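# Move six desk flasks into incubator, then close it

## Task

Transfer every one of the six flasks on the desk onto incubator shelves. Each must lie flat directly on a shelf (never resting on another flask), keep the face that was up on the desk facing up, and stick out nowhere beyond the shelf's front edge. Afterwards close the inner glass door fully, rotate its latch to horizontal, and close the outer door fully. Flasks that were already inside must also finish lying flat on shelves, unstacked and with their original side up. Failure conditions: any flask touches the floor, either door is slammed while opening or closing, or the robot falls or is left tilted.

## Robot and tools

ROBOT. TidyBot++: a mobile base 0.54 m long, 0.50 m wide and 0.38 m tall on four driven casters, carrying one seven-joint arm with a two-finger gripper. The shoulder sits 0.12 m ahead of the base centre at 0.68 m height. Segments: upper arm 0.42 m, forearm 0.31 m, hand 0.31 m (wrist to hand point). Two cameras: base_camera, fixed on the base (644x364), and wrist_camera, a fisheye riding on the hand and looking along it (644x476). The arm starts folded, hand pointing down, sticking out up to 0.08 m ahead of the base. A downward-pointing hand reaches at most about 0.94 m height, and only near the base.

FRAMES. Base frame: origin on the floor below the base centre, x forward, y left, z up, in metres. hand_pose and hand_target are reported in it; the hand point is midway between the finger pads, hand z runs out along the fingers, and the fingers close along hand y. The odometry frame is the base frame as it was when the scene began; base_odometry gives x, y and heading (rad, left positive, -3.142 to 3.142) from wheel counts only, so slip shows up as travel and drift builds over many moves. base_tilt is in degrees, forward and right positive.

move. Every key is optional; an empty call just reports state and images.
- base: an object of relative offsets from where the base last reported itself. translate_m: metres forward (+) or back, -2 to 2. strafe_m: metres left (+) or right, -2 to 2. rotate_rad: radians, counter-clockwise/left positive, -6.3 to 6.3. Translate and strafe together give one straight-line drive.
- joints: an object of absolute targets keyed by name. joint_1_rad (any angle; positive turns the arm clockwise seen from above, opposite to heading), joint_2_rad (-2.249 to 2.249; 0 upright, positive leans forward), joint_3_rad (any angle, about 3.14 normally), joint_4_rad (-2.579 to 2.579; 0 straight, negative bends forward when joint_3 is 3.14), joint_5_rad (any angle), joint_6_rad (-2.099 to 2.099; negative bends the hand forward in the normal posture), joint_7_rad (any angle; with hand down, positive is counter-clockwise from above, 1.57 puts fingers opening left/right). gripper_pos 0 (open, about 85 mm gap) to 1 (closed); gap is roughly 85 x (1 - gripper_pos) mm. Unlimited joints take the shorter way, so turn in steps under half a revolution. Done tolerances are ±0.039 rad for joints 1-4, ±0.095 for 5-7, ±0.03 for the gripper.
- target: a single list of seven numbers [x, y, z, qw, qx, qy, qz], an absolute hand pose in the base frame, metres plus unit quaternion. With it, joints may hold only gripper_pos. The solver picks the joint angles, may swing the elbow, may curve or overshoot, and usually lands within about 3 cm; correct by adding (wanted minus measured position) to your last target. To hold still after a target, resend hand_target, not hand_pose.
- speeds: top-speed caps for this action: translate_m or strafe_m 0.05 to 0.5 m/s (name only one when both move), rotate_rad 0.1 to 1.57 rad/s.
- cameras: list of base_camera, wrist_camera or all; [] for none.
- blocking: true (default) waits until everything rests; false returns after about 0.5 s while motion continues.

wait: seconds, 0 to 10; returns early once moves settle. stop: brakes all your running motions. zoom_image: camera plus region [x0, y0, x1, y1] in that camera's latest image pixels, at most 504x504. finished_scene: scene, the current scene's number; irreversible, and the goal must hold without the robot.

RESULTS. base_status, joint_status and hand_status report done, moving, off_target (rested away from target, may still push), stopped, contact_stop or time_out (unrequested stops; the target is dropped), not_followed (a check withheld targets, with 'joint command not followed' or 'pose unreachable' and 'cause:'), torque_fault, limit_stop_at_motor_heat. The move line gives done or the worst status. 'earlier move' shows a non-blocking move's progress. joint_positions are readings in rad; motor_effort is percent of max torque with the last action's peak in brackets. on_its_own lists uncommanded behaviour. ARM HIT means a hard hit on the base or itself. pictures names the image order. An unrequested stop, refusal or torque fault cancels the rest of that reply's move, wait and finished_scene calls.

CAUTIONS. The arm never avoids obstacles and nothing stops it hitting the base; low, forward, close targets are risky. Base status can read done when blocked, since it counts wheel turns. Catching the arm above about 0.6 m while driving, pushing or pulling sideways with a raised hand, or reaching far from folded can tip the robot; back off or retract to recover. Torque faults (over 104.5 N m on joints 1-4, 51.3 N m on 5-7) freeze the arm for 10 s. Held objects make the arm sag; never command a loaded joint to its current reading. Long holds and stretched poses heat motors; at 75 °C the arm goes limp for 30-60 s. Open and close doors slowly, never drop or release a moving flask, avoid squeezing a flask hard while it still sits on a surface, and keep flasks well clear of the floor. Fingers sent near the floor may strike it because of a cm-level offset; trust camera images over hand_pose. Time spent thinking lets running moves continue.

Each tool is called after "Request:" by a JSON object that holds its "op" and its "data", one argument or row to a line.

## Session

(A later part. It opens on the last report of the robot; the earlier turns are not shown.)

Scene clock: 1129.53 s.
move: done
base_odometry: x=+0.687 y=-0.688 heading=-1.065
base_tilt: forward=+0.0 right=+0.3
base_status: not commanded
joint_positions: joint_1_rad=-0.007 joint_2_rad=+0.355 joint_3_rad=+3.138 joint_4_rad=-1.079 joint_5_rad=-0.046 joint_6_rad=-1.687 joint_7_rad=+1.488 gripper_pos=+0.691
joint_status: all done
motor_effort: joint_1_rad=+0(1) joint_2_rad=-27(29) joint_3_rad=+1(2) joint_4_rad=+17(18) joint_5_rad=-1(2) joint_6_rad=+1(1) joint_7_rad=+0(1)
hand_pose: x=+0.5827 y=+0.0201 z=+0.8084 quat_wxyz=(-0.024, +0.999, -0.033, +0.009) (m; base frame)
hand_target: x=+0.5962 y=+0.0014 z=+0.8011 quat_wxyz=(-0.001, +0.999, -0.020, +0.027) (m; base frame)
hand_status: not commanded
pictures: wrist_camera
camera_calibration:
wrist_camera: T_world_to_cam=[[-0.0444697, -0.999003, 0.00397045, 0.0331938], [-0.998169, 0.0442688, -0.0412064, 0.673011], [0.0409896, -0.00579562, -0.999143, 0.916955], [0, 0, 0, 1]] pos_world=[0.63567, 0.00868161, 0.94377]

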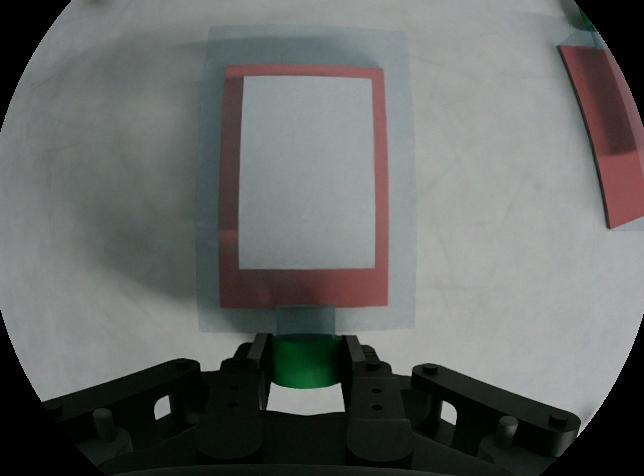

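Request:
{"op": "move", "data": {
  "joints": {"joint_1_rad": 0.0, "joint_2_rad": 0.355, "joint_3_rad": 3.14159, "joint_4_rad": -1.122, "joint_5_rad": 0.0, "joint_6_rad": -1.625, "joint_7_rad": 1.53},
  "cameras": ["wrist_camera"]
}}

Scene clock: 1133.83 s.
move: done
base_odometry: x=+0.687 y=-0.688 heading=-1.065
base_tilt: forward=+0.0 right=+0.3
base_status: not commanded
joint_positions: joint_1_rad=-0.007 joint_2_rad=+0.343 joint_3_rad=+3.138 joint_4_rad=-1.097 joint_5_rad=-0.046 joint_6_rad=-1.671 joint_7_rad=+1.489 gripper_pos=+0.691
joint_status: all done
motor_effort: joint_1_rad=-1(1) joint_2_rad=-25(27) joint_3_rad=+2(2) joint_4_rad=+15(17) joint_5_rad=-1(1) joint_6_rad=+0(1) joint_7_rad=+0(1)
hand_pose: x=+0.5813 y=+0.0201 z=+0.8080 quat_wxyz=(-0.024, +0.999, -0.033, +0.014) (m; base frame)
hand_target: x=+0.5905 y=+0.0014 z=+0.7947 quat_wxyz=(+0.000, +1.000, -0.020, +0.020) (m; base frame)
hand_status: not commanded
pictures: wrist_camera
camera_calibration:
wrist_camera: T_world_to_cam=[[-0.0446994, -0.998994, 0.00346049, 0.0337046], [-0.997754, 0.0444703, -0.0501019, 0.678555], [0.0498977, -0.00569224, -0.998738, 0.91114], [0, 0, 0, 1]] pos_world=[0.633073, 0.00868165, 0.94387]

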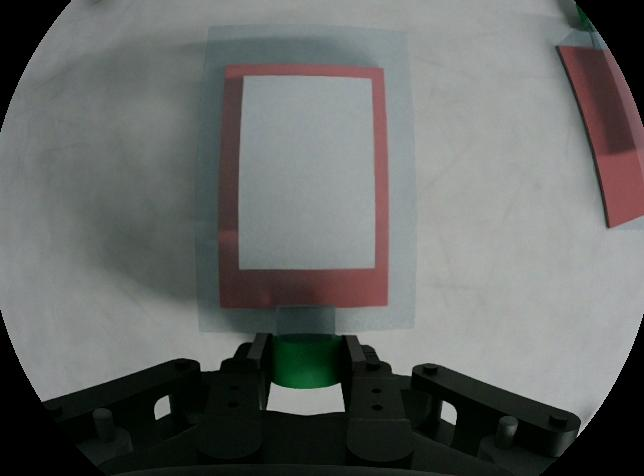

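Request:
{"op": "move", "data": {
  "joints": {"gripper_pos": 0.4},
  "cameras": []
}}

Request:
{"op": "move", "data": {
  "joints": {"joint_1_rad": 0.0, "joint_2_rad": 0.3985, "joint_3_rad": 3.14159, "joint_4_rad": -0.893, "joint_5_rad": 0.0, "joint_6_rad": -1.87, "joint_7_rad": 1.53},
  "cameras": ["wrist_camera"]
}}

Scene clock: 1135.67 s.
move: done
base_odometry: x=+0.687 y=-0.688 heading=-1.065
base_tilt: forward=+0.0 right=+0.3
base_status: not commanded
joint_positions: joint_1_rad=-0.007 joint_2_rad=+0.348 joint_3_rad=+3.138 joint_4_rad=-1.114 joint_5_rad=-0.046 joint_6_rad=-1.670 joint_7_rad=+1.489 gripper_pos=+0.400
joint_status: all done
motor_effort: joint_1_rad=+0(1) joint_2_rad=-28(29) joint_3_rad=+1(1) joint_4_rad=+18(18) joint_5_rad=-1(1) joint_6_rad=+0(1) joint_7_rad=+1(1)
hand_pose: x=+0.5777 y=+0.0201 z=+0.8007 quat_wxyz=(-0.023, +0.999, -0.033, +0.004) (m; base frame)
hand_target: x=+0.5905 y=+0.0014 z=+0.7947 quat_wxyz=(+0.000, +1.000, -0.020, +0.020) (m; base frame)
hand_status: not commanded
pictures: none
No camera images: "cameras" was empty.

Scene clock: 1136.90 s.
move: done
base_odometry: x=+0.687 y=-0.688 heading=-1.065
base_tilt: forward=+0.0 right=+0.3
base_status: not commanded
joint_positions: joint_1_rad=-0.007 joint_2_rad=+0.382 joint_3_rad=+3.138 joint_4_rad=-0.914 joint_5_rad=-0.046 joint_6_rad=-1.813 joint_7_rad=+1.489 gripper_pos=+0.400
joint_status: all done
motor_effort: joint_1_rad=+0(1) joint_2_rad=-29(30) joint_3_rad=+1(2) joint_4_rad=+18(19) joint_5_rad=-1(2) joint_6_rad=+0(2) joint_7_rad=+0(2)
hand_pose: x=+0.5881 y=+0.0197 z=+0.8469 quat_wxyz=(-0.023, +0.999, -0.030, +0.015) (m; base frame)
hand_target: x=+0.5782 y=+0.0014 z=+0.8450 quat_wxyz=(+0.000, +1.000, -0.020, -0.010) (m; base frame)
hand_status: not commanded
pictures: wrist_camera
camera_calibration:
wrist_camera: T_world_to_cam=[[-0.038369, -0.999254, 0.00444811, 0.0290393], [-0.997858, 0.0380786, -0.0531997, 0.690061], [0.0529906, -0.00647981, -0.998574, 0.947641], [0, 0, 0, 1]] pos_world=[0.63948, 0.00888166, 0.982872]

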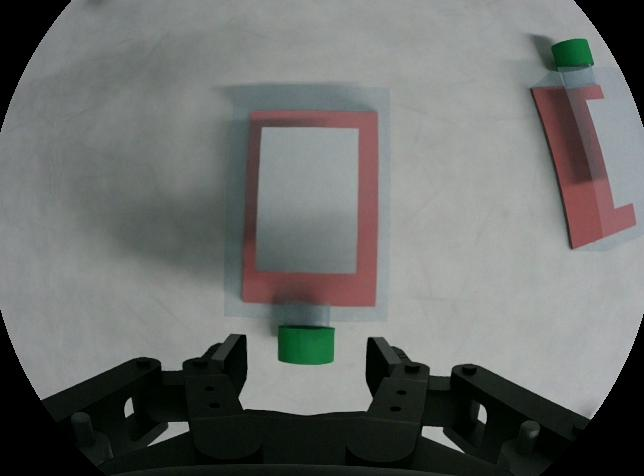

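Request:
{"op": "move", "data": {
  "base": {"translate_m": 0.10, "strafe_m": -0.195},
  "joints": {"joint_1_rad": 0.0, "joint_2_rad": 0.444, "joint_3_rad": 3.14159, "joint_4_rad": -0.684, "joint_5_rad": 0.045, "joint_6_rad": -2.055, "joint_7_rad": -1.49},
  "cameras": ["wrist_camera"]
}}

Scene clock: 1155.23 s.
move: done
base_odometry: x=+0.565 y=-0.870 heading=-1.064
base_tilt: forward=+0.0 right=+0.3
base_status: done
joint_positions: joint_1_rad=+0.003 joint_2_rad=+0.428 joint_3_rad=+3.140 joint_4_rad=-0.706 joint_5_rad=-0.031 joint_6_rad=-1.999 joint_7_rad=-1.448 gripper_pos=+0.400
joint_status: all done
motor_effort: joint_1_rad=+0(3) joint_2_rad=-30(32) joint_3_rad=+1(3) joint_4_rad=+16(19) joint_5_rad=-1(2) joint_6_rad=+0(2) joint_7_rad=+1(2)
hand_pose: x=+0.5813 y=+0.0093 z=+0.8864 quat_wxyz=(-0.005, +0.067, -0.998, -0.014) (m; base frame)
hand_target: x=+0.5708 y=-0.0110 z=+0.8857 quat_wxyz=(+0.021, +0.030, -0.999, +0.019) (m; base frame)
hand_status: not commanded
pictures: wrist_camera
camera_calibration:
wrist_camera: T_world_to_cam=[[-0.156355, 0.984553, 0.0787917, 0.00239322], [0.98745, 0.157616, -0.0100127, -0.507633], [-0.0222769, 0.0762374, -0.996841, 1.02886], [0, 0, 0, 1]] pos_world=[0.524556, -0.000782593, 1.02034]

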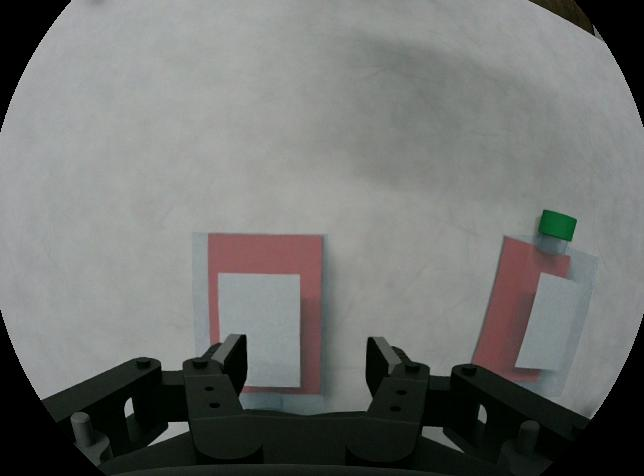

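Request:
{"op": "move", "data": {
  "joints": {"joint_1_rad": 0.0, "joint_2_rad": 0.691, "joint_3_rad": 3.14159, "joint_4_rad": -0.382, "joint_5_rad": 0.085, "joint_6_rad": -2.07, "joint_7_rad": -1.49},
  "cameras": ["wrist_camera"]
}}

Scene clock: 1162.57 s.
move: done
base_odometry: x=+0.565 y=-0.870 heading=-1.065
base_tilt: forward=+0.0 right=+0.3
base_status: not commanded
joint_positions: joint_1_rad=+0.003 joint_2_rad=+0.680 joint_3_rad=+3.140 joint_4_rad=-0.404 joint_5_rad=+0.007 joint_6_rad=-2.015 joint_7_rad=-1.448 gripper_pos=+0.400
joint_status: all done
motor_effort: joint_1_rad=-1(2) joint_2_rad=-37(40) joint_3_rad=+1(2) joint_4_rad=+16(18) joint_5_rad=-1(1) joint_6_rad=+1(2) joint_7_rad=+1(1)
hand_pose: x=+0.6747 y=-0.0018 z=+0.8453 quat_wxyz=(-0.022, +0.059, -0.998, +0.004) (m; base frame)
hand_target: x=+0.6625 y=-0.0218 z=+0.8457 quat_wxyz=(+0.002, +0.020, -0.999, +0.037) (m; base frame)
hand_status: not commanded
pictures: wrist_camera
camera_calibration:
wrist_camera: T_world_to_cam=[[-0.141347, 0.989144, 0.0401784, 0.053639], [0.989871, 0.140673, 0.019141, -0.624897], [0.0132812, 0.0424769, -0.999009, 0.968551], [0, 0, 0, 1]] pos_world=[0.613285, -0.00629163, 0.977397]

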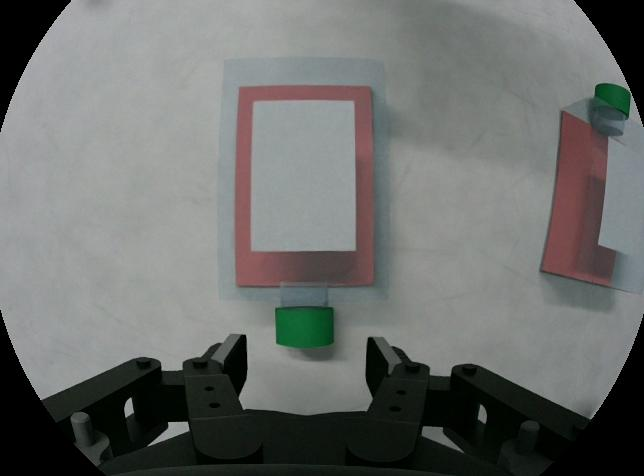

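Request:
{"op": "move", "data": {
  "joints": {"joint_1_rad": 0.0, "joint_2_rad": 0.600, "joint_3_rad": 3.14159, "joint_4_rad": -0.639, "joint_5_rad": 0.085, "joint_6_rad": -1.819, "joint_7_rad": -1.49},
  "cameras": ["wrist_camera"]
}}

Scene clock: 1168.83 s.
move: done
base_odometry: x=+0.565 y=-0.870 heading=-1.065
base_tilt: forward=+0.0 right=+0.4
base_status: not commanded
joint_positions: joint_1_rad=+0.003 joint_2_rad=+0.595 joint_3_rad=+3.140 joint_4_rad=-0.621 joint_5_rad=+0.009 joint_6_rad=-1.876 joint_7_rad=-1.448 gripper_pos=+0.400
joint_status: all done
motor_effort: joint_1_rad=+0(2) joint_2_rad=-33(38) joint_3_rad=+1(2) joint_4_rad=+16(18) joint_5_rad=+0(2) joint_6_rad=+1(2) joint_7_rad=+1(2)
hand_pose: x=+0.6649 y=-0.0024 z=+0.8284 quat_wxyz=(-0.024, +0.059, -0.998, +0.005) (m; base frame)
hand_target: x=+0.6794 y=-0.0243 z=+0.8223 quat_wxyz=(-0.040, +0.028, -0.998, +0.042) (m; base frame)
hand_status: not commanded
pictures: wrist_camera
camera_calibration:
wrist_camera: T_world_to_cam=[[-0.141817, 0.989195, 0.0371504, 0.0563354], [0.989719, 0.140988, 0.0240711, -0.618773], [0.0185733, 0.0401822, -0.99902, 0.948322], [0, 0, 0, 1]] pos_world=[0.602787, -0.00659261, 0.960194]

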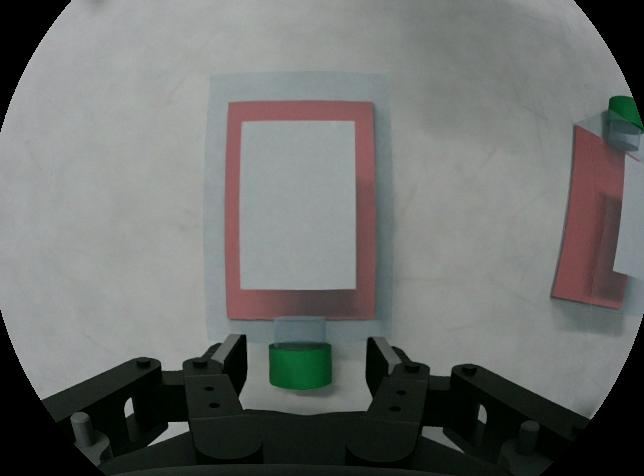

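Request:
{"op": "move", "data": {
  "joints": {"joint_1_rad": 0.0, "joint_2_rad": 0.618, "joint_3_rad": 3.14159, "joint_4_rad": -0.658, "joint_5_rad": 0.085, "joint_6_rad": -1.786, "joint_7_rad": -1.49},
  "cameras": ["wrist_camera"]
}}

Scene clock: 1175.33 s.
move: done
base_odometry: x=+0.565 y=-0.870 heading=-1.065
base_tilt: forward=+0.0 right=+0.4
base_status: not commanded
joint_positions: joint_1_rad=+0.003 joint_2_rad=+0.591 joint_3_rad=+3.140 joint_4_rad=-0.631 joint_5_rad=+0.009 joint_6_rad=-1.841 joint_7_rad=-1.448 gripper_pos=+0.400
joint_status: all done
motor_effort: joint_1_rad=+0(1) joint_2_rad=-30(34) joint_3_rad=+1(2) joint_4_rad=+14(16) joint_5_rad=+0(1) joint_6_rad=+0(2) joint_7_rad=+1(1)
hand_pose: x=+0.6731 y=-0.0025 z=+0.8280 quat_wxyz=(-0.038, +0.059, -0.998, +0.006) (m; base frame)
hand_target: x=+0.6880 y=-0.0245 z=+0.8068 quat_wxyz=(-0.038, +0.030, -0.998, +0.043) (m; base frame)
hand_status: not commanded
pictures: wrist_camera
camera_calibration:
wrist_camera: T_world_to_cam=[[-0.143017, 0.989181, 0.0326735, 0.0621591], [0.988597, 0.141204, 0.0523252, -0.649457], [0.0471454, 0.0397842, -0.998095, 0.927803], [0, 0, 0, 1]] pos_world=[0.607199, -0.00669282, 0.957988]

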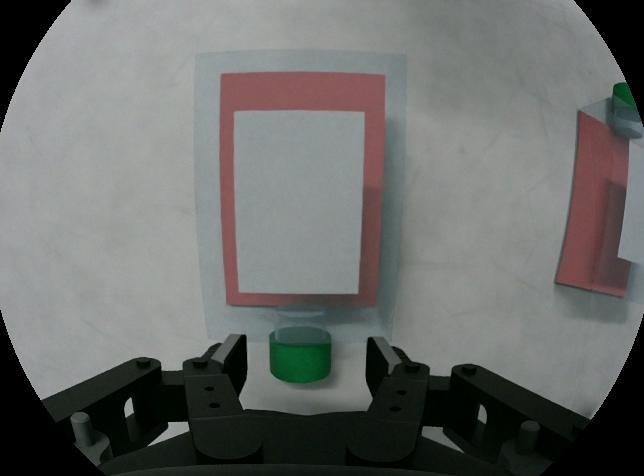

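Request:
{"op": "move", "data": {
  "joints": {"joint_1_rad": 0.0, "joint_2_rad": 0.624, "joint_3_rad": 3.14159, "joint_4_rad": -0.690, "joint_5_rad": 0.085, "joint_6_rad": -1.77, "joint_7_rad": -1.49},
  "cameras": ["wrist_camera"]
}}

Scene clock: 1182.27 s.
move: off_target
base_odometry: x=+0.565 y=-0.870 heading=-1.065
base_tilt: forward=+0.0 right=+0.3
base_status: not commanded
joint_positions: joint_1_rad=+0.003 joint_2_rad=+0.581 joint_3_rad=+3.140 joint_4_rad=-0.651 joint_5_rad=+0.009 joint_6_rad=-1.821 joint_7_rad=-1.448 gripper_pos=+0.400
joint_status: joint_2_rad off_target (ended at +0.581, target +0.624); the others done
motor_effort: joint_1_rad=+2(2) joint_2_rad=-26(32) joint_3_rad=+2(2) joint_4_rad=+12(15) joint_5_rad=+1(1) joint_6_rad=+0(1) joint_7_rad=+0(1)
hand_pose: x=+0.6739 y=-0.0025 z=+0.8278 quat_wxyz=(-0.044, +0.059, -0.997, +0.007) (m; base frame)
hand_target: x=+0.6865 y=-0.0245 z=+0.7934 quat_wxyz=(-0.027, +0.031, -0.998, +0.042) (m; base frame)
hand_status: not commanded
pictures: wrist_camera
camera_calibration:
wrist_camera: T_world_to_cam=[[-0.143546, 0.989156, 0.0310606, 0.0639683], [0.987964, 0.141404, 0.0627062, -0.658371], [0.0576341, 0.039688, -0.997549, 0.920044], [0, 0, 0, 1]] pos_world=[0.606603, -0.00669291, 0.957086]

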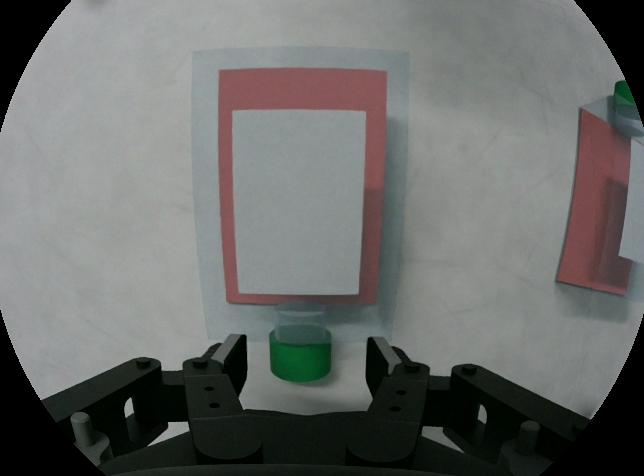

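Request:
{"op": "move", "data": {
  "joints": {"joint_1_rad": 0.0, "joint_2_rad": 0.585, "joint_3_rad": 3.14159, "joint_4_rad": -0.51, "joint_5_rad": 0.085, "joint_6_rad": -1.97, "joint_7_rad": -1.49},
  "cameras": []
}}

Request:
{"op": "move", "data": {
  "joints": {"joint_1_rad": 0.0, "joint_2_rad": 0.691, "joint_3_rad": 3.14159, "joint_4_rad": -0.382, "joint_5_rad": 0.085, "joint_6_rad": -2.07, "joint_7_rad": -1.49},
  "cameras": ["wrist_camera"]
}}

Scene clock: 1193.60 s.
move: done
base_odometry: x=+0.565 y=-0.870 heading=-1.065
base_tilt: forward=+0.0 right=+0.3
base_status: not commanded
joint_positions: joint_1_rad=+0.003 joint_2_rad=+0.578 joint_3_rad=+3.140 joint_4_rad=-0.530 joint_5_rad=+0.013 joint_6_rad=-1.916 joint_7_rad=-1.448 gripper_pos=+0.400
joint_status: all done
motor_effort: joint_1_rad=-1(2) joint_2_rad=-34(39) joint_3_rad=+1(2) joint_4_rad=+17(18) joint_5_rad=+0(1) joint_6_rad=+1(2) joint_7_rad=+1(1)
hand_pose: x=+0.6667 y=-0.0036 z=+0.8654 quat_wxyz=(-0.058, +0.058, -0.997, +0.009) (m; base frame)
hand_target: x=+0.6541 y=-0.0230 z=+0.8671 quat_wxyz=(-0.037, +0.022, -0.998, +0.040) (m; base frame)
hand_status: not commanded
pictures: none
No camera images: "cameras" was empty.

Scene clock: 1194.90 s.
move: done
base_odometry: x=+0.565 y=-0.870 heading=-1.065
base_tilt: forward=+0.0 right=+0.3
base_status: not commanded
joint_positions: joint_1_rad=+0.003 joint_2_rad=+0.683 joint_3_rad=+3.140 joint_4_rad=-0.403 joint_5_rad=+0.013 joint_6_rad=-2.013 joint_7_rad=-1.448 gripper_pos=+0.400
joint_status: all done
motor_effort: joint_1_rad=+0(1) joint_2_rad=-37(39) joint_3_rad=+1(2) joint_4_rad=+16(18) joint_5_rad=-1(1) joint_6_rad=+1(2) joint_7_rad=+1(1)
hand_pose: x=+0.6760 y=-0.0036 z=+0.8437 quat_wxyz=(-0.021, +0.057, -0.998, +0.007) (m; base frame)
hand_target: x=+0.6625 y=-0.0219 z=+0.8457 quat_wxyz=(+0.002, +0.020, -0.999, +0.037) (m; base frame)
hand_status: not commanded
pictures: wrist_camera
camera_calibration:
wrist_camera: T_world_to_cam=[[-0.138381, 0.98977, 0.0347366, 0.0582679], [0.990297, 0.137834, 0.0176992, -0.624906], [0.0127303, 0.0368488, -0.99924, 0.967592], [0, 0, 0, 1]] pos_world=[0.614588, -0.00719326, 0.975892]

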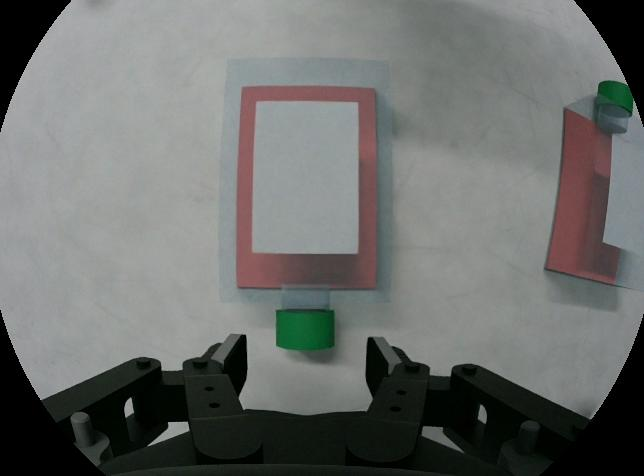

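Request:
{"op": "move", "data": {
  "joints": {"joint_1_rad": 0.0, "joint_2_rad": 0.627, "joint_3_rad": 3.14159, "joint_4_rad": -0.584, "joint_5_rad": 0.085, "joint_6_rad": -1.85, "joint_7_rad": -1.49},
  "cameras": ["wrist_camera"]
}}

Scene clock: 1197.33 s.
move: done
base_odometry: x=+0.565 y=-0.870 heading=-1.065
base_tilt: forward=+0.0 right=+0.3
base_status: not commanded
joint_positions: joint_1_rad=+0.003 joint_2_rad=+0.634 joint_3_rad=+3.140 joint_4_rad=-0.573 joint_5_rad=+0.013 joint_6_rad=-1.904 joint_7_rad=-1.448 gripper_pos=+0.400
joint_status: all done
motor_effort: joint_1_rad=+0(1) joint_2_rad=-36(38) joint_3_rad=+1(2) joint_4_rad=+17(18) joint_5_rad=+0(1) joint_6_rad=+0(1) joint_7_rad=+1(1)
hand_pose: x=+0.6715 y=-0.0037 z=+0.8217 quat_wxyz=(-0.015, +0.058, -0.998, +0.007) (m; base frame)
hand_target: x=+0.6848 y=-0.0241 z=+0.8239 quat_wxyz=(-0.039, +0.027, -0.998, +0.042) (m; base frame)
hand_status: not commanded
pictures: wrist_camera
camera_calibration:
wrist_camera: T_world_to_cam=[[-0.139354, 0.989594, 0.0358265, 0.0582584], [0.990242, 0.13924, 0.00565984, -0.6101], [0.000612445, 0.0362657, -0.999342, 0.953856], [0, 0, 0, 1]] pos_world=[0.611682, -0.00729381, 0.954594]

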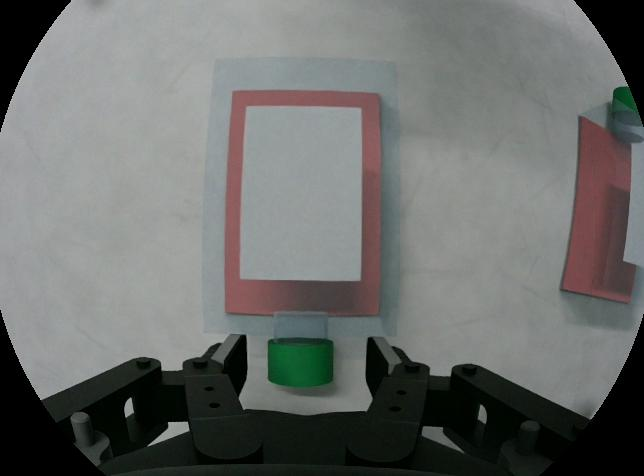

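Request:
{"op": "move", "data": {
  "joints": {"joint_1_rad": 0.0, "joint_2_rad": 0.637, "joint_3_rad": 3.14159, "joint_4_rad": -0.613, "joint_5_rad": 0.085, "joint_6_rad": -1.814, "joint_7_rad": -1.49},
  "cameras": ["wrist_camera"]
}}

Scene clock: 1202.13 s.
move: done
base_odometry: x=+0.565 y=-0.870 heading=-1.065
base_tilt: forward=+0.0 right=+0.3
base_status: not commanded
joint_positions: joint_1_rad=+0.003 joint_2_rad=+0.635 joint_3_rad=+3.140 joint_4_rad=-0.605 joint_5_rad=+0.013 joint_6_rad=-1.867 joint_7_rad=-1.448 gripper_pos=+0.400
joint_status: all done
motor_effort: joint_1_rad=+0(1) joint_2_rad=-37(38) joint_3_rad=+1(1) joint_4_rad=+17(18) joint_5_rad=-1(1) joint_6_rad=+0(1) joint_7_rad=+0(1)
hand_pose: x=+0.6769 y=-0.0037 z=+0.8117 quat_wxyz=(-0.017, +0.058, -0.998, +0.007) (m; base frame)
hand_target: x=+0.6914 y=-0.0243 z=+0.8098 quat_wxyz=(-0.037, +0.029, -0.998, +0.042) (m; base frame)
hand_status: not commanded
pictures: wrist_camera
camera_calibration:
wrist_camera: T_world_to_cam=[[-0.139927, 0.989544, 0.034987, 0.0604421], [0.990148, 0.139651, 0.0101969, -0.61902], [0.00520425, 0.0360691, -0.999336, 0.940721], [0, 0, 0, 1]] pos_world=[0.616483, -0.00729398, 0.944293]

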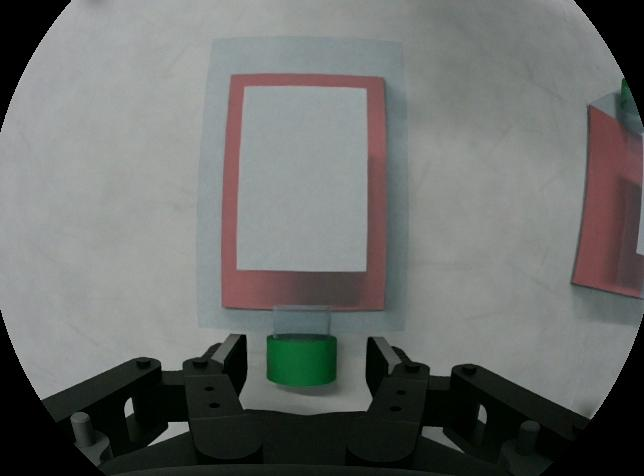

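Request:
{"op": "move", "data": {
  "joints": {"joint_1_rad": 0.0, "joint_2_rad": 0.623, "joint_3_rad": 3.14159, "joint_4_rad": -0.656, "joint_5_rad": 0.085, "joint_6_rad": -1.781, "joint_7_rad": -1.49},
  "cameras": ["wrist_camera"]
}}

Scene clock: 1203.73 s.
move: done
base_odometry: x=+0.565 y=-0.870 heading=-1.065
base_tilt: forward=+0.0 right=+0.3
base_status: not commanded
joint_positions: joint_1_rad=+0.003 joint_2_rad=+0.626 joint_3_rad=+3.140 joint_4_rad=-0.648 joint_5_rad=+0.013 joint_6_rad=-1.835 joint_7_rad=-1.448 gripper_pos=+0.400
joint_status: all done
motor_effort: joint_1_rad=-1(1) joint_2_rad=-36(38) joint_3_rad=+1(1) joint_4_rad=+17(19) joint_5_rad=+0(1) joint_6_rad=+0(1) joint_7_rad=+0(2)
hand_pose: x=+0.6761 y=-0.0037 z=+0.8038 quat_wxyz=(-0.016, +0.058, -0.998, +0.007) (m; base frame)
hand_target: x=+0.6906 y=-0.0245 z=+0.8047 quat_wxyz=(-0.039, +0.030, -0.998, +0.043) (m; base frame)
hand_status: not commanded
pictures: wrist_camera
camera_calibration:
wrist_camera: T_world_to_cam=[[-0.140231, 0.98949, 0.0352957, 0.0606523], [0.990116, 0.140059, 0.00731939, -0.615812], [0.00229899, 0.0359733, -0.99935, 0.934835], [0, 0, 0, 1]] pos_world=[0.616082, -0.0073941, 0.936594]

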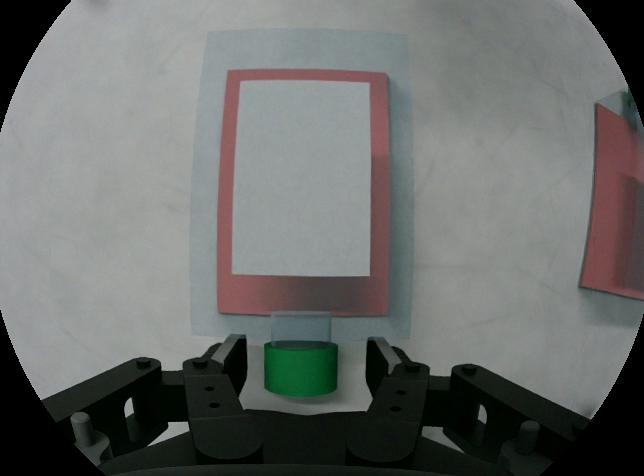

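Request:
{"op": "move", "data": {
  "joints": {"gripper_pos": 0.76},
  "cameras": []
}}

Request:
{"op": "move", "data": {
  "joints": {"joint_1_rad": 0.0, "joint_2_rad": 0.655, "joint_3_rad": 3.14159, "joint_4_rad": -0.52, "joint_5_rad": 0.085, "joint_6_rad": -1.97, "joint_7_rad": -1.49},
  "cameras": ["wrist_camera"]
}}

Scene clock: 1206.43 s.
move: off_target
base_odometry: x=+0.565 y=-0.870 heading=-1.065
base_tilt: forward=+0.0 right=+0.3
base_status: not commanded
joint_positions: joint_1_rad=+0.003 joint_2_rad=+0.623 joint_3_rad=+3.140 joint_4_rad=-0.649 joint_5_rad=+0.014 joint_6_rad=-1.835 joint_7_rad=-1.448 gripper_pos=+0.689
joint_status: gripper_pos off_target (ended at +0.689, target +0.760)
motor_effort: joint_1_rad=+0(1) joint_2_rad=-36(37) joint_3_rad=+1(1) joint_4_rad=+18(18) joint_5_rad=+0(1) joint_6_rad=+0(1) joint_7_rad=+1(1)
hand_pose: x=+0.6757 y=-0.0038 z=+0.8051 quat_wxyz=(-0.017, +0.058, -0.998, +0.007) (m; base frame)
hand_target: x=+0.6906 y=-0.0245 z=+0.8047 quat_wxyz=(-0.039, +0.030, -0.998, +0.043) (m; base frame)
hand_status: not commanded
pictures: none
No camera images: "cameras" was empty.

Scene clock: 1207.47 s.
move: done
base_odometry: x=+0.565 y=-0.870 heading=-1.065
base_tilt: forward=+0.0 right=+0.3
base_status: not commanded
joint_positions: joint_1_rad=+0.003 joint_2_rad=+0.643 joint_3_rad=+3.140 joint_4_rad=-0.542 joint_5_rad=+0.014 joint_6_rad=-1.921 joint_7_rad=-1.448 gripper_pos=+0.689
joint_status: all done
motor_effort: joint_1_rad=-1(1) joint_2_rad=-37(38) joint_3_rad=+1(1) joint_4_rad=+17(18) joint_5_rad=+0(1) joint_6_rad=+0(1) joint_7_rad=+1(1)
hand_pose: x=+0.6735 y=-0.0038 z=+0.8259 quat_wxyz=(-0.018, +0.058, -0.998, +0.007) (m; base frame)
hand_target: x=+0.6639 y=-0.0230 z=+0.8263 quat_wxyz=(+0.003, +0.024, -0.999, +0.039) (m; base frame)
hand_status: not commanded
pictures: wrist_camera
camera_calibration:
wrist_camera: T_world_to_cam=[[-0.139146, 0.989656, 0.0349151, 0.0590573], [0.990255, 0.138854, 0.0106757, -0.616331], [0.0057172, 0.0360604, -0.999333, 0.954712], [0, 0, 0, 1]] pos_world=[0.613084, -0.0072938, 0.958593]

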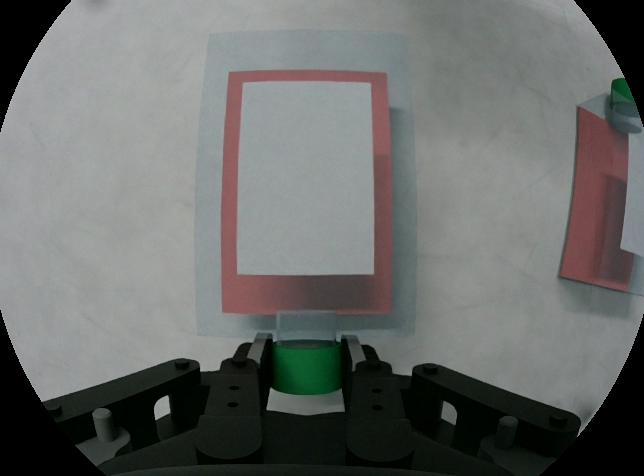

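Request:
{"op": "move", "data": {
  "joints": {"joint_1_rad": 0.0, "joint_2_rad": 0.444, "joint_3_rad": 3.14159, "joint_4_rad": -0.684, "joint_5_rad": 0.085, "joint_6_rad": -2.055, "joint_7_rad": 0.1},
  "cameras": []
}}

Request:
{"op": "move", "data": {
  "joints": {"joint_1_rad": 0.0, "joint_2_rad": 0.444, "joint_3_rad": 3.14159, "joint_4_rad": -0.684, "joint_5_rad": 0.085, "joint_6_rad": -2.055, "joint_7_rad": 1.61},
  "cameras": ["wrist_camera"]
}}

Scene clock: 1214.07 s.
move: done
base_odometry: x=+0.565 y=-0.870 heading=-1.065
base_tilt: forward=+0.0 right=+0.4
base_status: not commanded
joint_positions: joint_1_rad=+0.003 joint_2_rad=+0.446 joint_3_rad=+3.140 joint_4_rad=-0.676 joint_5_rad=+0.014 joint_6_rad=-1.999 joint_7_rad=+0.058 gripper_pos=+0.689
joint_status: all done
motor_effort: joint_1_rad=+0(1) joint_2_rad=-31(39) joint_3_rad=+1(2) joint_4_rad=+17(19) joint_5_rad=-1(1) joint_6_rad=+0(1) joint_7_rad=+1(1)
hand_pose: x=+0.5900 y=-0.0034 z=+0.8867 quat_wxyz=(-0.003, +0.725, -0.689, +0.011) (m; base frame)
hand_target: x=+0.5705 y=-0.0220 z=+0.8863 quat_wxyz=(+0.042, +0.728, -0.684, +0.010) (m; base frame)
hand_status: not commanded
pictures: none
No camera images: "cameras" was empty.

Scene clock: 1216.17 s.
move: done
base_odometry: x=+0.565 y=-0.870 heading=-1.065
base_tilt: forward=+0.0 right=+0.3
base_status: not commanded
joint_positions: joint_1_rad=+0.003 joint_2_rad=+0.446 joint_3_rad=+3.140 joint_4_rad=-0.676 joint_5_rad=+0.014 joint_6_rad=-2.000 joint_7_rad=+1.568 gripper_pos=+0.689
joint_status: all done
motor_effort: joint_1_rad=+0(2) joint_2_rad=-31(31) joint_3_rad=+1(2) joint_4_rad=+17(18) joint_5_rad=+0(1) joint_6_rad=+1(1) joint_7_rad=+1(1)
hand_pose: x=+0.5899 y=-0.0034 z=+0.8867 quat_wxyz=(+0.006, +1.000, -0.005, +0.010) (m; base frame)
hand_target: x=+0.5705 y=-0.0220 z=+0.8863 quat_wxyz=(+0.038, +0.999, +0.001, -0.021) (m; base frame)
hand_status: not commanded
pictures: wrist_camera
camera_calibration:
wrist_camera: T_world_to_cam=[[0.0110419, -0.997921, 0.0634905, -0.0757448], [-0.998984, -0.0137838, -0.0429127, 0.686291], [0.0436987, -0.0629521, -0.997059, 0.99108], [0, 0, 0, 1]] pos_world=[0.643122, -0.00373707, 1.02243]

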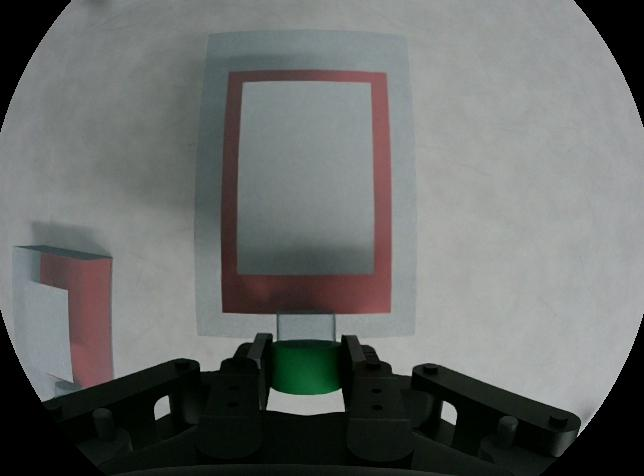

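Request:
{"op": "move", "data": {
  "joints": {"joint_1_rad": 0.0, "joint_2_rad": 0.369, "joint_3_rad": 3.14159, "joint_4_rad": -1.026, "joint_5_rad": 0.085, "joint_6_rad": -1.69, "joint_7_rad": 1.61},
  "cameras": []
}}

Request:
{"op": "move", "data": {
  "joints": {"joint_1_rad": 0.0, "joint_2_rad": 0.3645, "joint_3_rad": 3.14159, "joint_4_rad": -1.066, "joint_5_rad": 0.085, "joint_6_rad": -1.654, "joint_7_rad": 1.61},
  "cameras": []
}}

Request:
{"op": "move", "data": {
  "joints": {"joint_1_rad": 0.0, "joint_2_rad": 0.360, "joint_3_rad": 3.14159, "joint_4_rad": -1.095, "joint_5_rad": 0.085, "joint_6_rad": -1.633, "joint_7_rad": 1.61},
  "cameras": ["wrist_camera"]
}}

Scene clock: 1220.50 s.
move: done
base_odometry: x=+0.565 y=-0.870 heading=-1.065
base_tilt: forward=+0.0 right=+0.4
base_status: not commanded
joint_positions: joint_1_rad=+0.003 joint_2_rad=+0.380 joint_3_rad=+3.140 joint_4_rad=-1.018 joint_5_rad=+0.014 joint_6_rad=-1.750 joint_7_rad=+1.568 gripper_pos=+0.689
joint_status: all done
motor_effort: joint_1_rad=-1(1) joint_2_rad=-30(32) joint_3_rad=+1(2) joint_4_rad=+18(19) joint_5_rad=+0(1) joint_6_rad=+0(1) joint_7_rad=+0(2)
hand_pose: x=+0.5828 y=-0.0036 z=+0.8156 quat_wxyz=(+0.006, +1.000, -0.003, -0.003) (m; base frame)
hand_target: x=+0.5977 y=-0.0249 z=+0.8195 quat_wxyz=(+0.043, +0.999, +0.013, +0.027) (m; base frame)
hand_status: not commanded
pictures: none
No camera images: "cameras" was empty.

Scene clock: 1221.37 s.
move: done
base_odometry: x=+0.565 y=-0.870 heading=-1.065
base_tilt: forward=+0.0 right=+0.4
base_status: not commanded
joint_positions: joint_1_rad=+0.003 joint_2_rad=+0.370 joint_3_rad=+3.140 joint_4_rad=-1.061 joint_5_rad=+0.014 joint_6_rad=-1.710 joint_7_rad=+1.568 gripper_pos=+0.689
joint_status: all done
motor_effort: joint_1_rad=-1(1) joint_2_rad=-29(31) joint_3_rad=+1(2) joint_4_rad=+18(19) joint_5_rad=+0(1) joint_6_rad=+0(1) joint_7_rad=+0(1)
hand_pose: x=+0.5828 y=-0.0036 z=+0.8067 quat_wxyz=(+0.006, +1.000, -0.003, +0.001) (m; base frame)
hand_target: x=+0.5979 y=-0.0250 z=+0.8092 quat_wxyz=(+0.043, +0.999, +0.015, +0.028) (m; base frame)
hand_status: not commanded
pictures: none
No camera images: "cameras" was empty.

Scene clock: 1222.03 s.
move: done
base_odometry: x=+0.565 y=-0.870 heading=-1.065
base_tilt: forward=+0.0 right=+0.4
base_status: not commanded
joint_positions: joint_1_rad=+0.003 joint_2_rad=+0.359 joint_3_rad=+3.140 joint_4_rad=-1.085 joint_5_rad=+0.014 joint_6_rad=-1.685 joint_7_rad=+1.568 gripper_pos=+0.689
joint_status: all done
motor_effort: joint_1_rad=+0(1) joint_2_rad=-28(30) joint_3_rad=+1(2) joint_4_rad=+17(18) joint_5_rad=-1(2) joint_6_rad=+0(1) joint_7_rad=+1(1)
hand_pose: x=+0.5825 y=-0.0036 z=+0.8040 quat_wxyz=(+0.006, +1.000, -0.003, +0.006) (m; base frame)
hand_target: x=+0.5960 y=-0.0250 z=+0.8022 quat_wxyz=(+0.043, +0.999, +0.016, +0.026) (m; base frame)
hand_status: not commanded
pictures: wrist_camera
camera_calibration:
wrist_camera: T_world_to_cam=[[0.0159931, -0.997776, 0.064713, -0.0745005], [-0.999229, -0.0182708, -0.0347596, 0.668917], [0.0358646, -0.0641071, -0.997298, 0.913722], [0, 0, 0, 1]] pos_world=[0.636823, -0.00353703, 0.939325]

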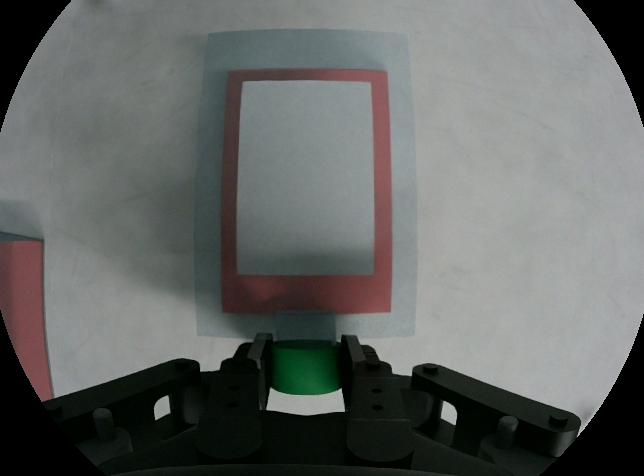

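Request:
{"op": "move", "data": {
  "joints": {"gripper_pos": 0.4},
  "cameras": []
}}

Request:
{"op": "move", "data": {
  "joints": {"joint_1_rad": 0.0, "joint_2_rad": 0.3985, "joint_3_rad": 3.14159, "joint_4_rad": -0.893, "joint_5_rad": 0.085, "joint_6_rad": -1.87, "joint_7_rad": 1.61},
  "cameras": ["wrist_camera"]
}}

Request:
{"op": "move", "data": {
  "base": {"translate_m": -0.291, "strafe_m": 0.2485, "rotate_rad": -0.048},
  "joints": {"joint_1_rad": -0.01, "joint_2_rad": 0.30, "joint_3_rad": 3.14159, "joint_4_rad": -1.0, "joint_5_rad": -0.06, "joint_6_rad": -1.0, "joint_7_rad": 1.53},
  "cameras": ["wrist_camera"]
}}

Scene clock: 1240.83 s.
move: done
base_odometry: x=+0.565 y=-0.870 heading=-1.065
base_tilt: forward=+0.0 right=+0.3
base_status: not commanded
joint_positions: joint_1_rad=+0.003 joint_2_rad=+0.359 joint_3_rad=+3.140 joint_4_rad=-1.085 joint_5_rad=+0.014 joint_6_rad=-1.685 joint_7_rad=+1.568 gripper_pos=+0.400
joint_status: all done
motor_effort: joint_1_rad=-1(1) joint_2_rad=-29(29) joint_3_rad=+1(1) joint_4_rad=+18(18) joint_5_rad=+0(1) joint_6_rad=+0(1) joint_7_rad=+1(1)
hand_pose: x=+0.5825 y=-0.0036 z=+0.8040 quat_wxyz=(+0.006, +1.000, -0.003, +0.006) (m; base frame)
hand_target: x=+0.5960 y=-0.0250 z=+0.8022 quat_wxyz=(+0.043, +0.999, +0.016, +0.026) (m; base frame)
hand_status: not commanded
pictures: none
No camera images: "cameras" was empty.

Scene clock: 1242.00 s.
move: done
base_odometry: x=+0.565 y=-0.870 heading=-1.065
base_tilt: forward=+0.0 right=+0.3
base_status: not commanded
joint_positions: joint_1_rad=+0.003 joint_2_rad=+0.382 joint_3_rad=+3.140 joint_4_rad=-0.914 joint_5_rad=+0.014 joint_6_rad=-1.814 joint_7_rad=+1.568 gripper_pos=+0.400
joint_status: all done
motor_effort: joint_1_rad=-1(1) joint_2_rad=-29(30) joint_3_rad=+1(2) joint_4_rad=+17(19) joint_5_rad=-1(1) joint_6_rad=+1(2) joint_7_rad=+0(2)
hand_pose: x=+0.5880 y=-0.0036 z=+0.8465 quat_wxyz=(+0.006, +1.000, -0.004, +0.016) (m; base frame)
hand_target: x=+0.5780 y=-0.0239 z=+0.8460 quat_wxyz=(+0.041, +0.999, +0.007, -0.011) (m; base frame)
hand_status: not commanded
pictures: wrist_camera
camera_calibration:
wrist_camera: T_world_to_cam=[[0.0130541, -0.997826, 0.0645973, -0.0754683], [-0.998388, -0.0165755, -0.054282, 0.691987], [0.0552347, -0.0637846, -0.996434, 0.943755], [0, 0, 0, 1]] pos_world=[0.639728, -0.00363709, 0.982827]

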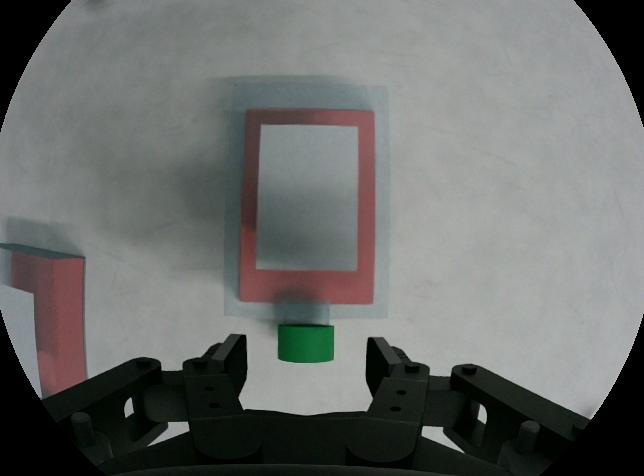

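Scene clock: 1244.20 s.
move: done
base_odometry: x=+0.641 y=-0.494 heading=-1.113
base_tilt: forward=+0.0 right=+0.3
base_status: done
joint_positions: joint_1_rad=-0.002 joint_2_rad=+0.296 joint_3_rad=+3.144 joint_4_rad=-0.995 joint_5_rad=+0.001 joint_6_rad=-1.052 joint_7_rad=+1.554 gripper_pos=+0.400
joint_status: all done
motor_effort: joint_1_rad=+0(3) joint_2_rad=-30(33) joint_3_rad=+1(2) joint_4_rad=+21(22) joint_5_rad=+0(2) joint_6_rad=+7(7) joint_7_rad=+1(1)
hand_pose: x=+0.7669 y=+0.0012 z=+0.9542 quat_wxyz=(-0.003, +0.921, -0.008, +0.389) (m; base frame)
hand_target: x=+0.7780 y=+0.0237 z=+0.9609 quat_wxyz=(-0.040, +0.912, -0.019, +0.407) (m; base frame)
hand_status: not commanded
pictures: wrist_camera
camera_calibration:
wrist_camera: T_world_to_cam=[[-0.0336332, -0.998579, 0.0413401, -0.0219573], [-0.68043, -0.00741856, -0.732776, 1.28], [0.732041, -0.0527746, -0.679213, 0.219738], [0, 0, 0, 1]] pos_world=[0.709353, -0.000833805, 1.08811]

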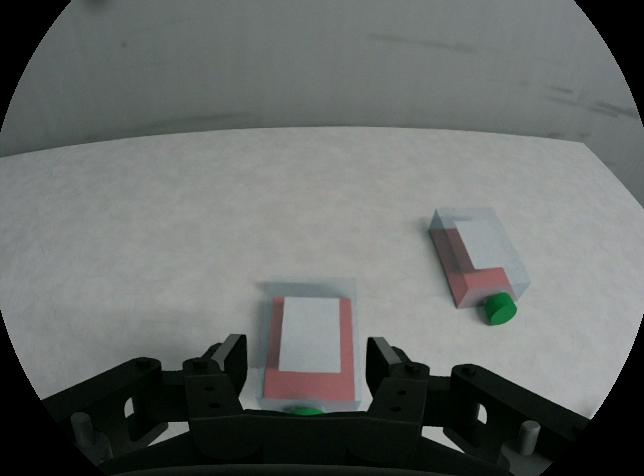

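Request:
{"op": "move", "data": {
  "joints": {"joint_1_rad": -0.01, "joint_2_rad": 0.2, "joint_3_rad": 3.14159, "joint_4_rad": -1.2, "joint_5_rad": -0.06, "joint_6_rad": -0.45, "joint_7_rad": 1.53},
  "cameras": []
}}

Request:
{"op": "move", "data": {
  "joints": {"joint_1_rad": -0.01, "joint_2_rad": 0.17, "joint_3_rad": 3.14159, "joint_4_rad": -1.72, "joint_5_rad": -0.06, "joint_6_rad": -0.06, "joint_7_rad": 1.53},
  "cameras": ["wrist_camera"]
}}

Scene clock: 1247.40 s.
move: done
base_odometry: x=+0.641 y=-0.494 heading=-1.113
base_tilt: forward=+0.0 right=+0.3
base_status: not commanded
joint_positions: joint_1_rad=-0.002 joint_2_rad=+0.200 joint_3_rad=+3.144 joint_4_rad=-1.191 joint_5_rad=+0.001 joint_6_rad=-0.506 joint_7_rad=+1.554 gripper_pos=+0.400
joint_status: all done
motor_effort: joint_1_rad=+0(1) joint_2_rad=-28(32) joint_3_rad=+1(2) joint_4_rad=+23(24) joint_5_rad=+0(1) joint_6_rad=+8(9) joint_7_rad=+1(1)
hand_pose: x=+0.8069 y=+0.0012 z=+1.0507 quat_wxyz=(-0.004, +0.812, -0.007, +0.583) (m; base frame)
hand_target: x=+0.8114 y=+0.0164 z=+1.0621 quat_wxyz=(-0.042, +0.798, -0.026, +0.601) (m; base frame)
hand_status: not commanded
pictures: none
No camera images: "cameras" was empty.

Scene clock: 1249.40 s.
move: done
base_odometry: x=+0.641 y=-0.494 heading=-1.113
base_tilt: forward=+0.0 right=+0.3
base_status: not commanded
joint_positions: joint_1_rad=-0.002 joint_2_rad=+0.177 joint_3_rad=+3.144 joint_4_rad=-1.711 joint_5_rad=+0.001 joint_6_rad=-0.115 joint_7_rad=+1.554 gripper_pos=+0.400
joint_status: all done
motor_effort: joint_1_rad=+0(1) joint_2_rad=-26(30) joint_3_rad=+1(2) joint_4_rad=+22(25) joint_5_rad=+0(1) joint_6_rad=+8(10) joint_7_rad=+0(1)
hand_pose: x=+0.7743 y=+0.0013 z=+0.8675 quat_wxyz=(-0.004, +0.842, -0.007, +0.539) (m; base frame)
hand_target: x=+0.7778 y=+0.0091 z=+0.8827 quat_wxyz=(-0.033, +0.827, -0.037, +0.560) (m; base frame)
hand_status: not commanded
pictures: wrist_camera
camera_calibration:
wrist_camera: T_world_to_cam=[[-0.0445273, -0.998623, 0.0277226, 0.00212645], [-0.397764, -0.00773356, -0.917455, 1.16287], [0.916407, -0.0518788, -0.396872, -0.232273], [0, 0, 0, 1]] pos_world=[0.675498, -0.000933424, 0.974636]

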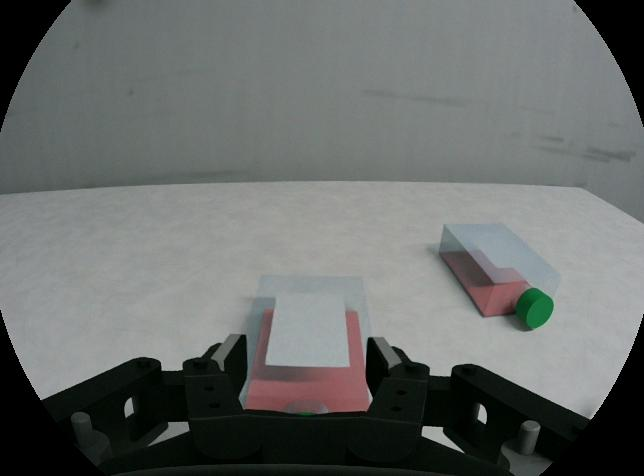

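Request:
{"op": "move", "data": {
  "joints": {"joint_1_rad": -0.01, "joint_2_rad": 0.2486, "joint_3_rad": 3.14159, "joint_4_rad": -1.847, "joint_5_rad": -0.06, "joint_6_rad": 0.16, "joint_7_rad": 1.53},
  "cameras": ["wrist_camera"]
}}

Scene clock: 1257.00 s.
move: done
base_odometry: x=+0.641 y=-0.494 heading=-1.113
base_tilt: forward=+0.0 right=+0.3
base_status: not commanded
joint_positions: joint_1_rad=-0.002 joint_2_rad=+0.246 joint_3_rad=+3.144 joint_4_rad=-1.843 joint_5_rad=+0.001 joint_6_rad=+0.105 joint_7_rad=+1.554 gripper_pos=+0.400
joint_status: all done
motor_effort: joint_1_rad=+0(1) joint_2_rad=-28(30) joint_3_rad=+1(2) joint_4_rad=+20(22) joint_5_rad=+0(1) joint_6_rad=+8(10) joint_7_rad=+0(1)
hand_pose: x=+0.7797 y=+0.0013 z=+0.8090 quat_wxyz=(-0.004, +0.837, -0.007, +0.547) (m; base frame)
hand_target: x=+0.7853 y=+0.0050 z=+0.8210 quat_wxyz=(-0.027, +0.823, -0.040, +0.566) (m; base frame)
hand_status: not commanded
pictures: wrist_camera
camera_calibration:
wrist_camera: T_world_to_cam=[[-0.0447906, -0.998632, 0.0269769, 0.0049081], [-0.380154, -0.00793422, -0.924889, 1.10362], [0.923838, -0.0516817, -0.379279, -0.28039], [0, 0, 0, 1]] pos_world=[0.678799, -0.000833327, 0.914244]

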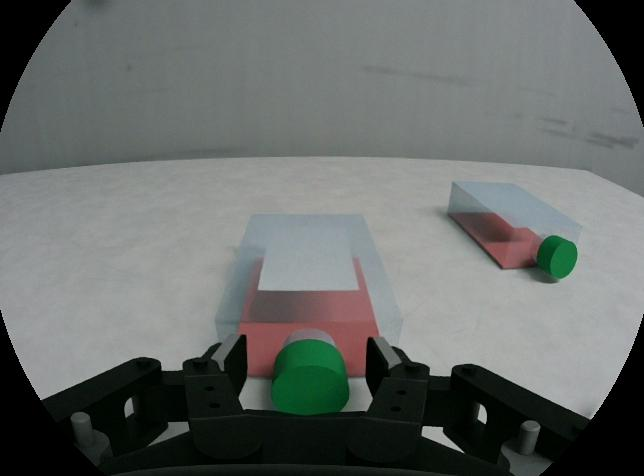

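Request:
{"op": "move", "data": {
  "joints": {"joint_1_rad": -0.01, "joint_2_rad": 0.263, "joint_3_rad": 3.14159, "joint_4_rad": -1.865, "joint_5_rad": -0.06, "joint_6_rad": 0.16, "joint_7_rad": 1.53},
  "cameras": ["wrist_camera"]
}}

Request:
{"op": "move", "data": {
  "joints": {"gripper_pos": 0.76},
  "cameras": ["wrist_camera"]
}}

Scene clock: 1258.93 s.
move: done
base_odometry: x=+0.641 y=-0.494 heading=-1.113
base_tilt: forward=+0.0 right=+0.3
base_status: not commanded
joint_positions: joint_1_rad=-0.002 joint_2_rad=+0.253 joint_3_rad=+3.144 joint_4_rad=-1.859 joint_5_rad=+0.001 joint_6_rad=+0.109 joint_7_rad=+1.554 gripper_pos=+0.400
joint_status: all done
motor_effort: joint_1_rad=+0(1) joint_2_rad=-27(28) joint_3_rad=+1(2) joint_4_rad=+20(22) joint_5_rad=+0(1) joint_6_rad=+8(9) joint_7_rad=+1(1)
hand_pose: x=+0.7765 y=+0.0013 z=+0.7970 quat_wxyz=(-0.004, +0.842, -0.007, +0.539) (m; base frame)
hand_target: x=+0.7822 y=+0.0050 z=+0.8014 quat_wxyz=(-0.026, +0.832, -0.040, +0.553) (m; base frame)
hand_status: not commanded
pictures: wrist_camera
camera_calibration:
wrist_camera: T_world_to_cam=[[-0.0442795, -0.998632, 0.0278047, 0.00403227], [-0.397359, -0.0079304, -0.917629, 1.0989], [0.916594, -0.0516807, -0.396464, -0.262668], [0, 0, 0, 1]] pos_world=[0.677598, -0.000833327, 0.904136]

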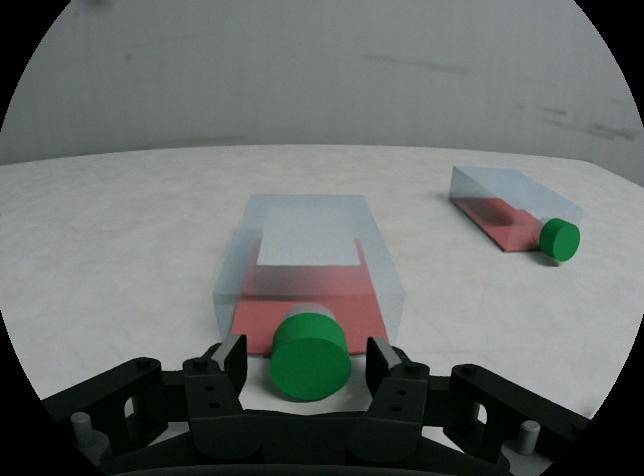

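Scene clock: 1259.67 s.
move: off_target
base_odometry: x=+0.641 y=-0.494 heading=-1.113
base_tilt: forward=+0.0 right=+0.3
base_status: not commanded
joint_positions: joint_1_rad=-0.002 joint_2_rad=+0.253 joint_3_rad=+3.144 joint_4_rad=-1.859 joint_5_rad=+0.001 joint_6_rad=+0.110 joint_7_rad=+1.554 gripper_pos=+0.681
joint_status: gripper_pos off_target (ended at +0.681, target +0.760)
motor_effort: joint_1_rad=+0(1) joint_2_rad=-27(28) joint_3_rad=+1(2) joint_4_rad=+20(21) joint_5_rad=+0(1) joint_6_rad=+8(9) joint_7_rad=+1(1)
hand_pose: x=+0.7767 y=+0.0013 z=+0.7972 quat_wxyz=(-0.004, +0.842, -0.007, +0.540) (m; base frame)
hand_target: x=+0.7822 y=+0.0050 z=+0.8014 quat_wxyz=(-0.026, +0.832, -0.040, +0.553) (m; base frame)
hand_status: not commanded
pictures: wrist_camera
camera_calibration:
wrist_camera: T_world_to_cam=[[-0.044303, -0.998632, 0.0277704, 0.00408085], [-0.396575, -0.00793374, -0.917968, 1.09881], [0.916933, -0.0516818, -0.395681, -0.263657], [0, 0, 0, 1]] pos_world=[0.677698, -0.000833327, 0.904237]

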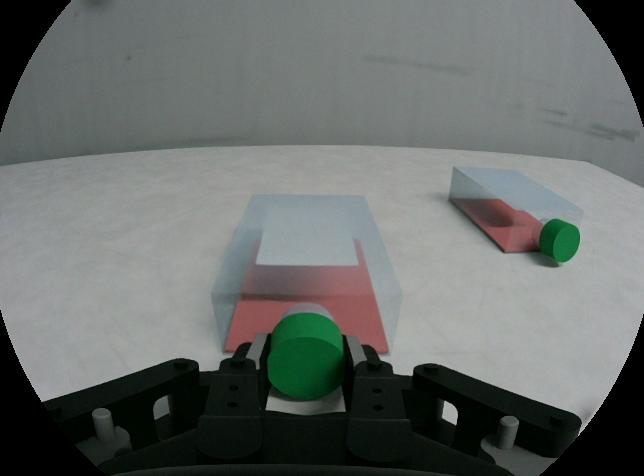

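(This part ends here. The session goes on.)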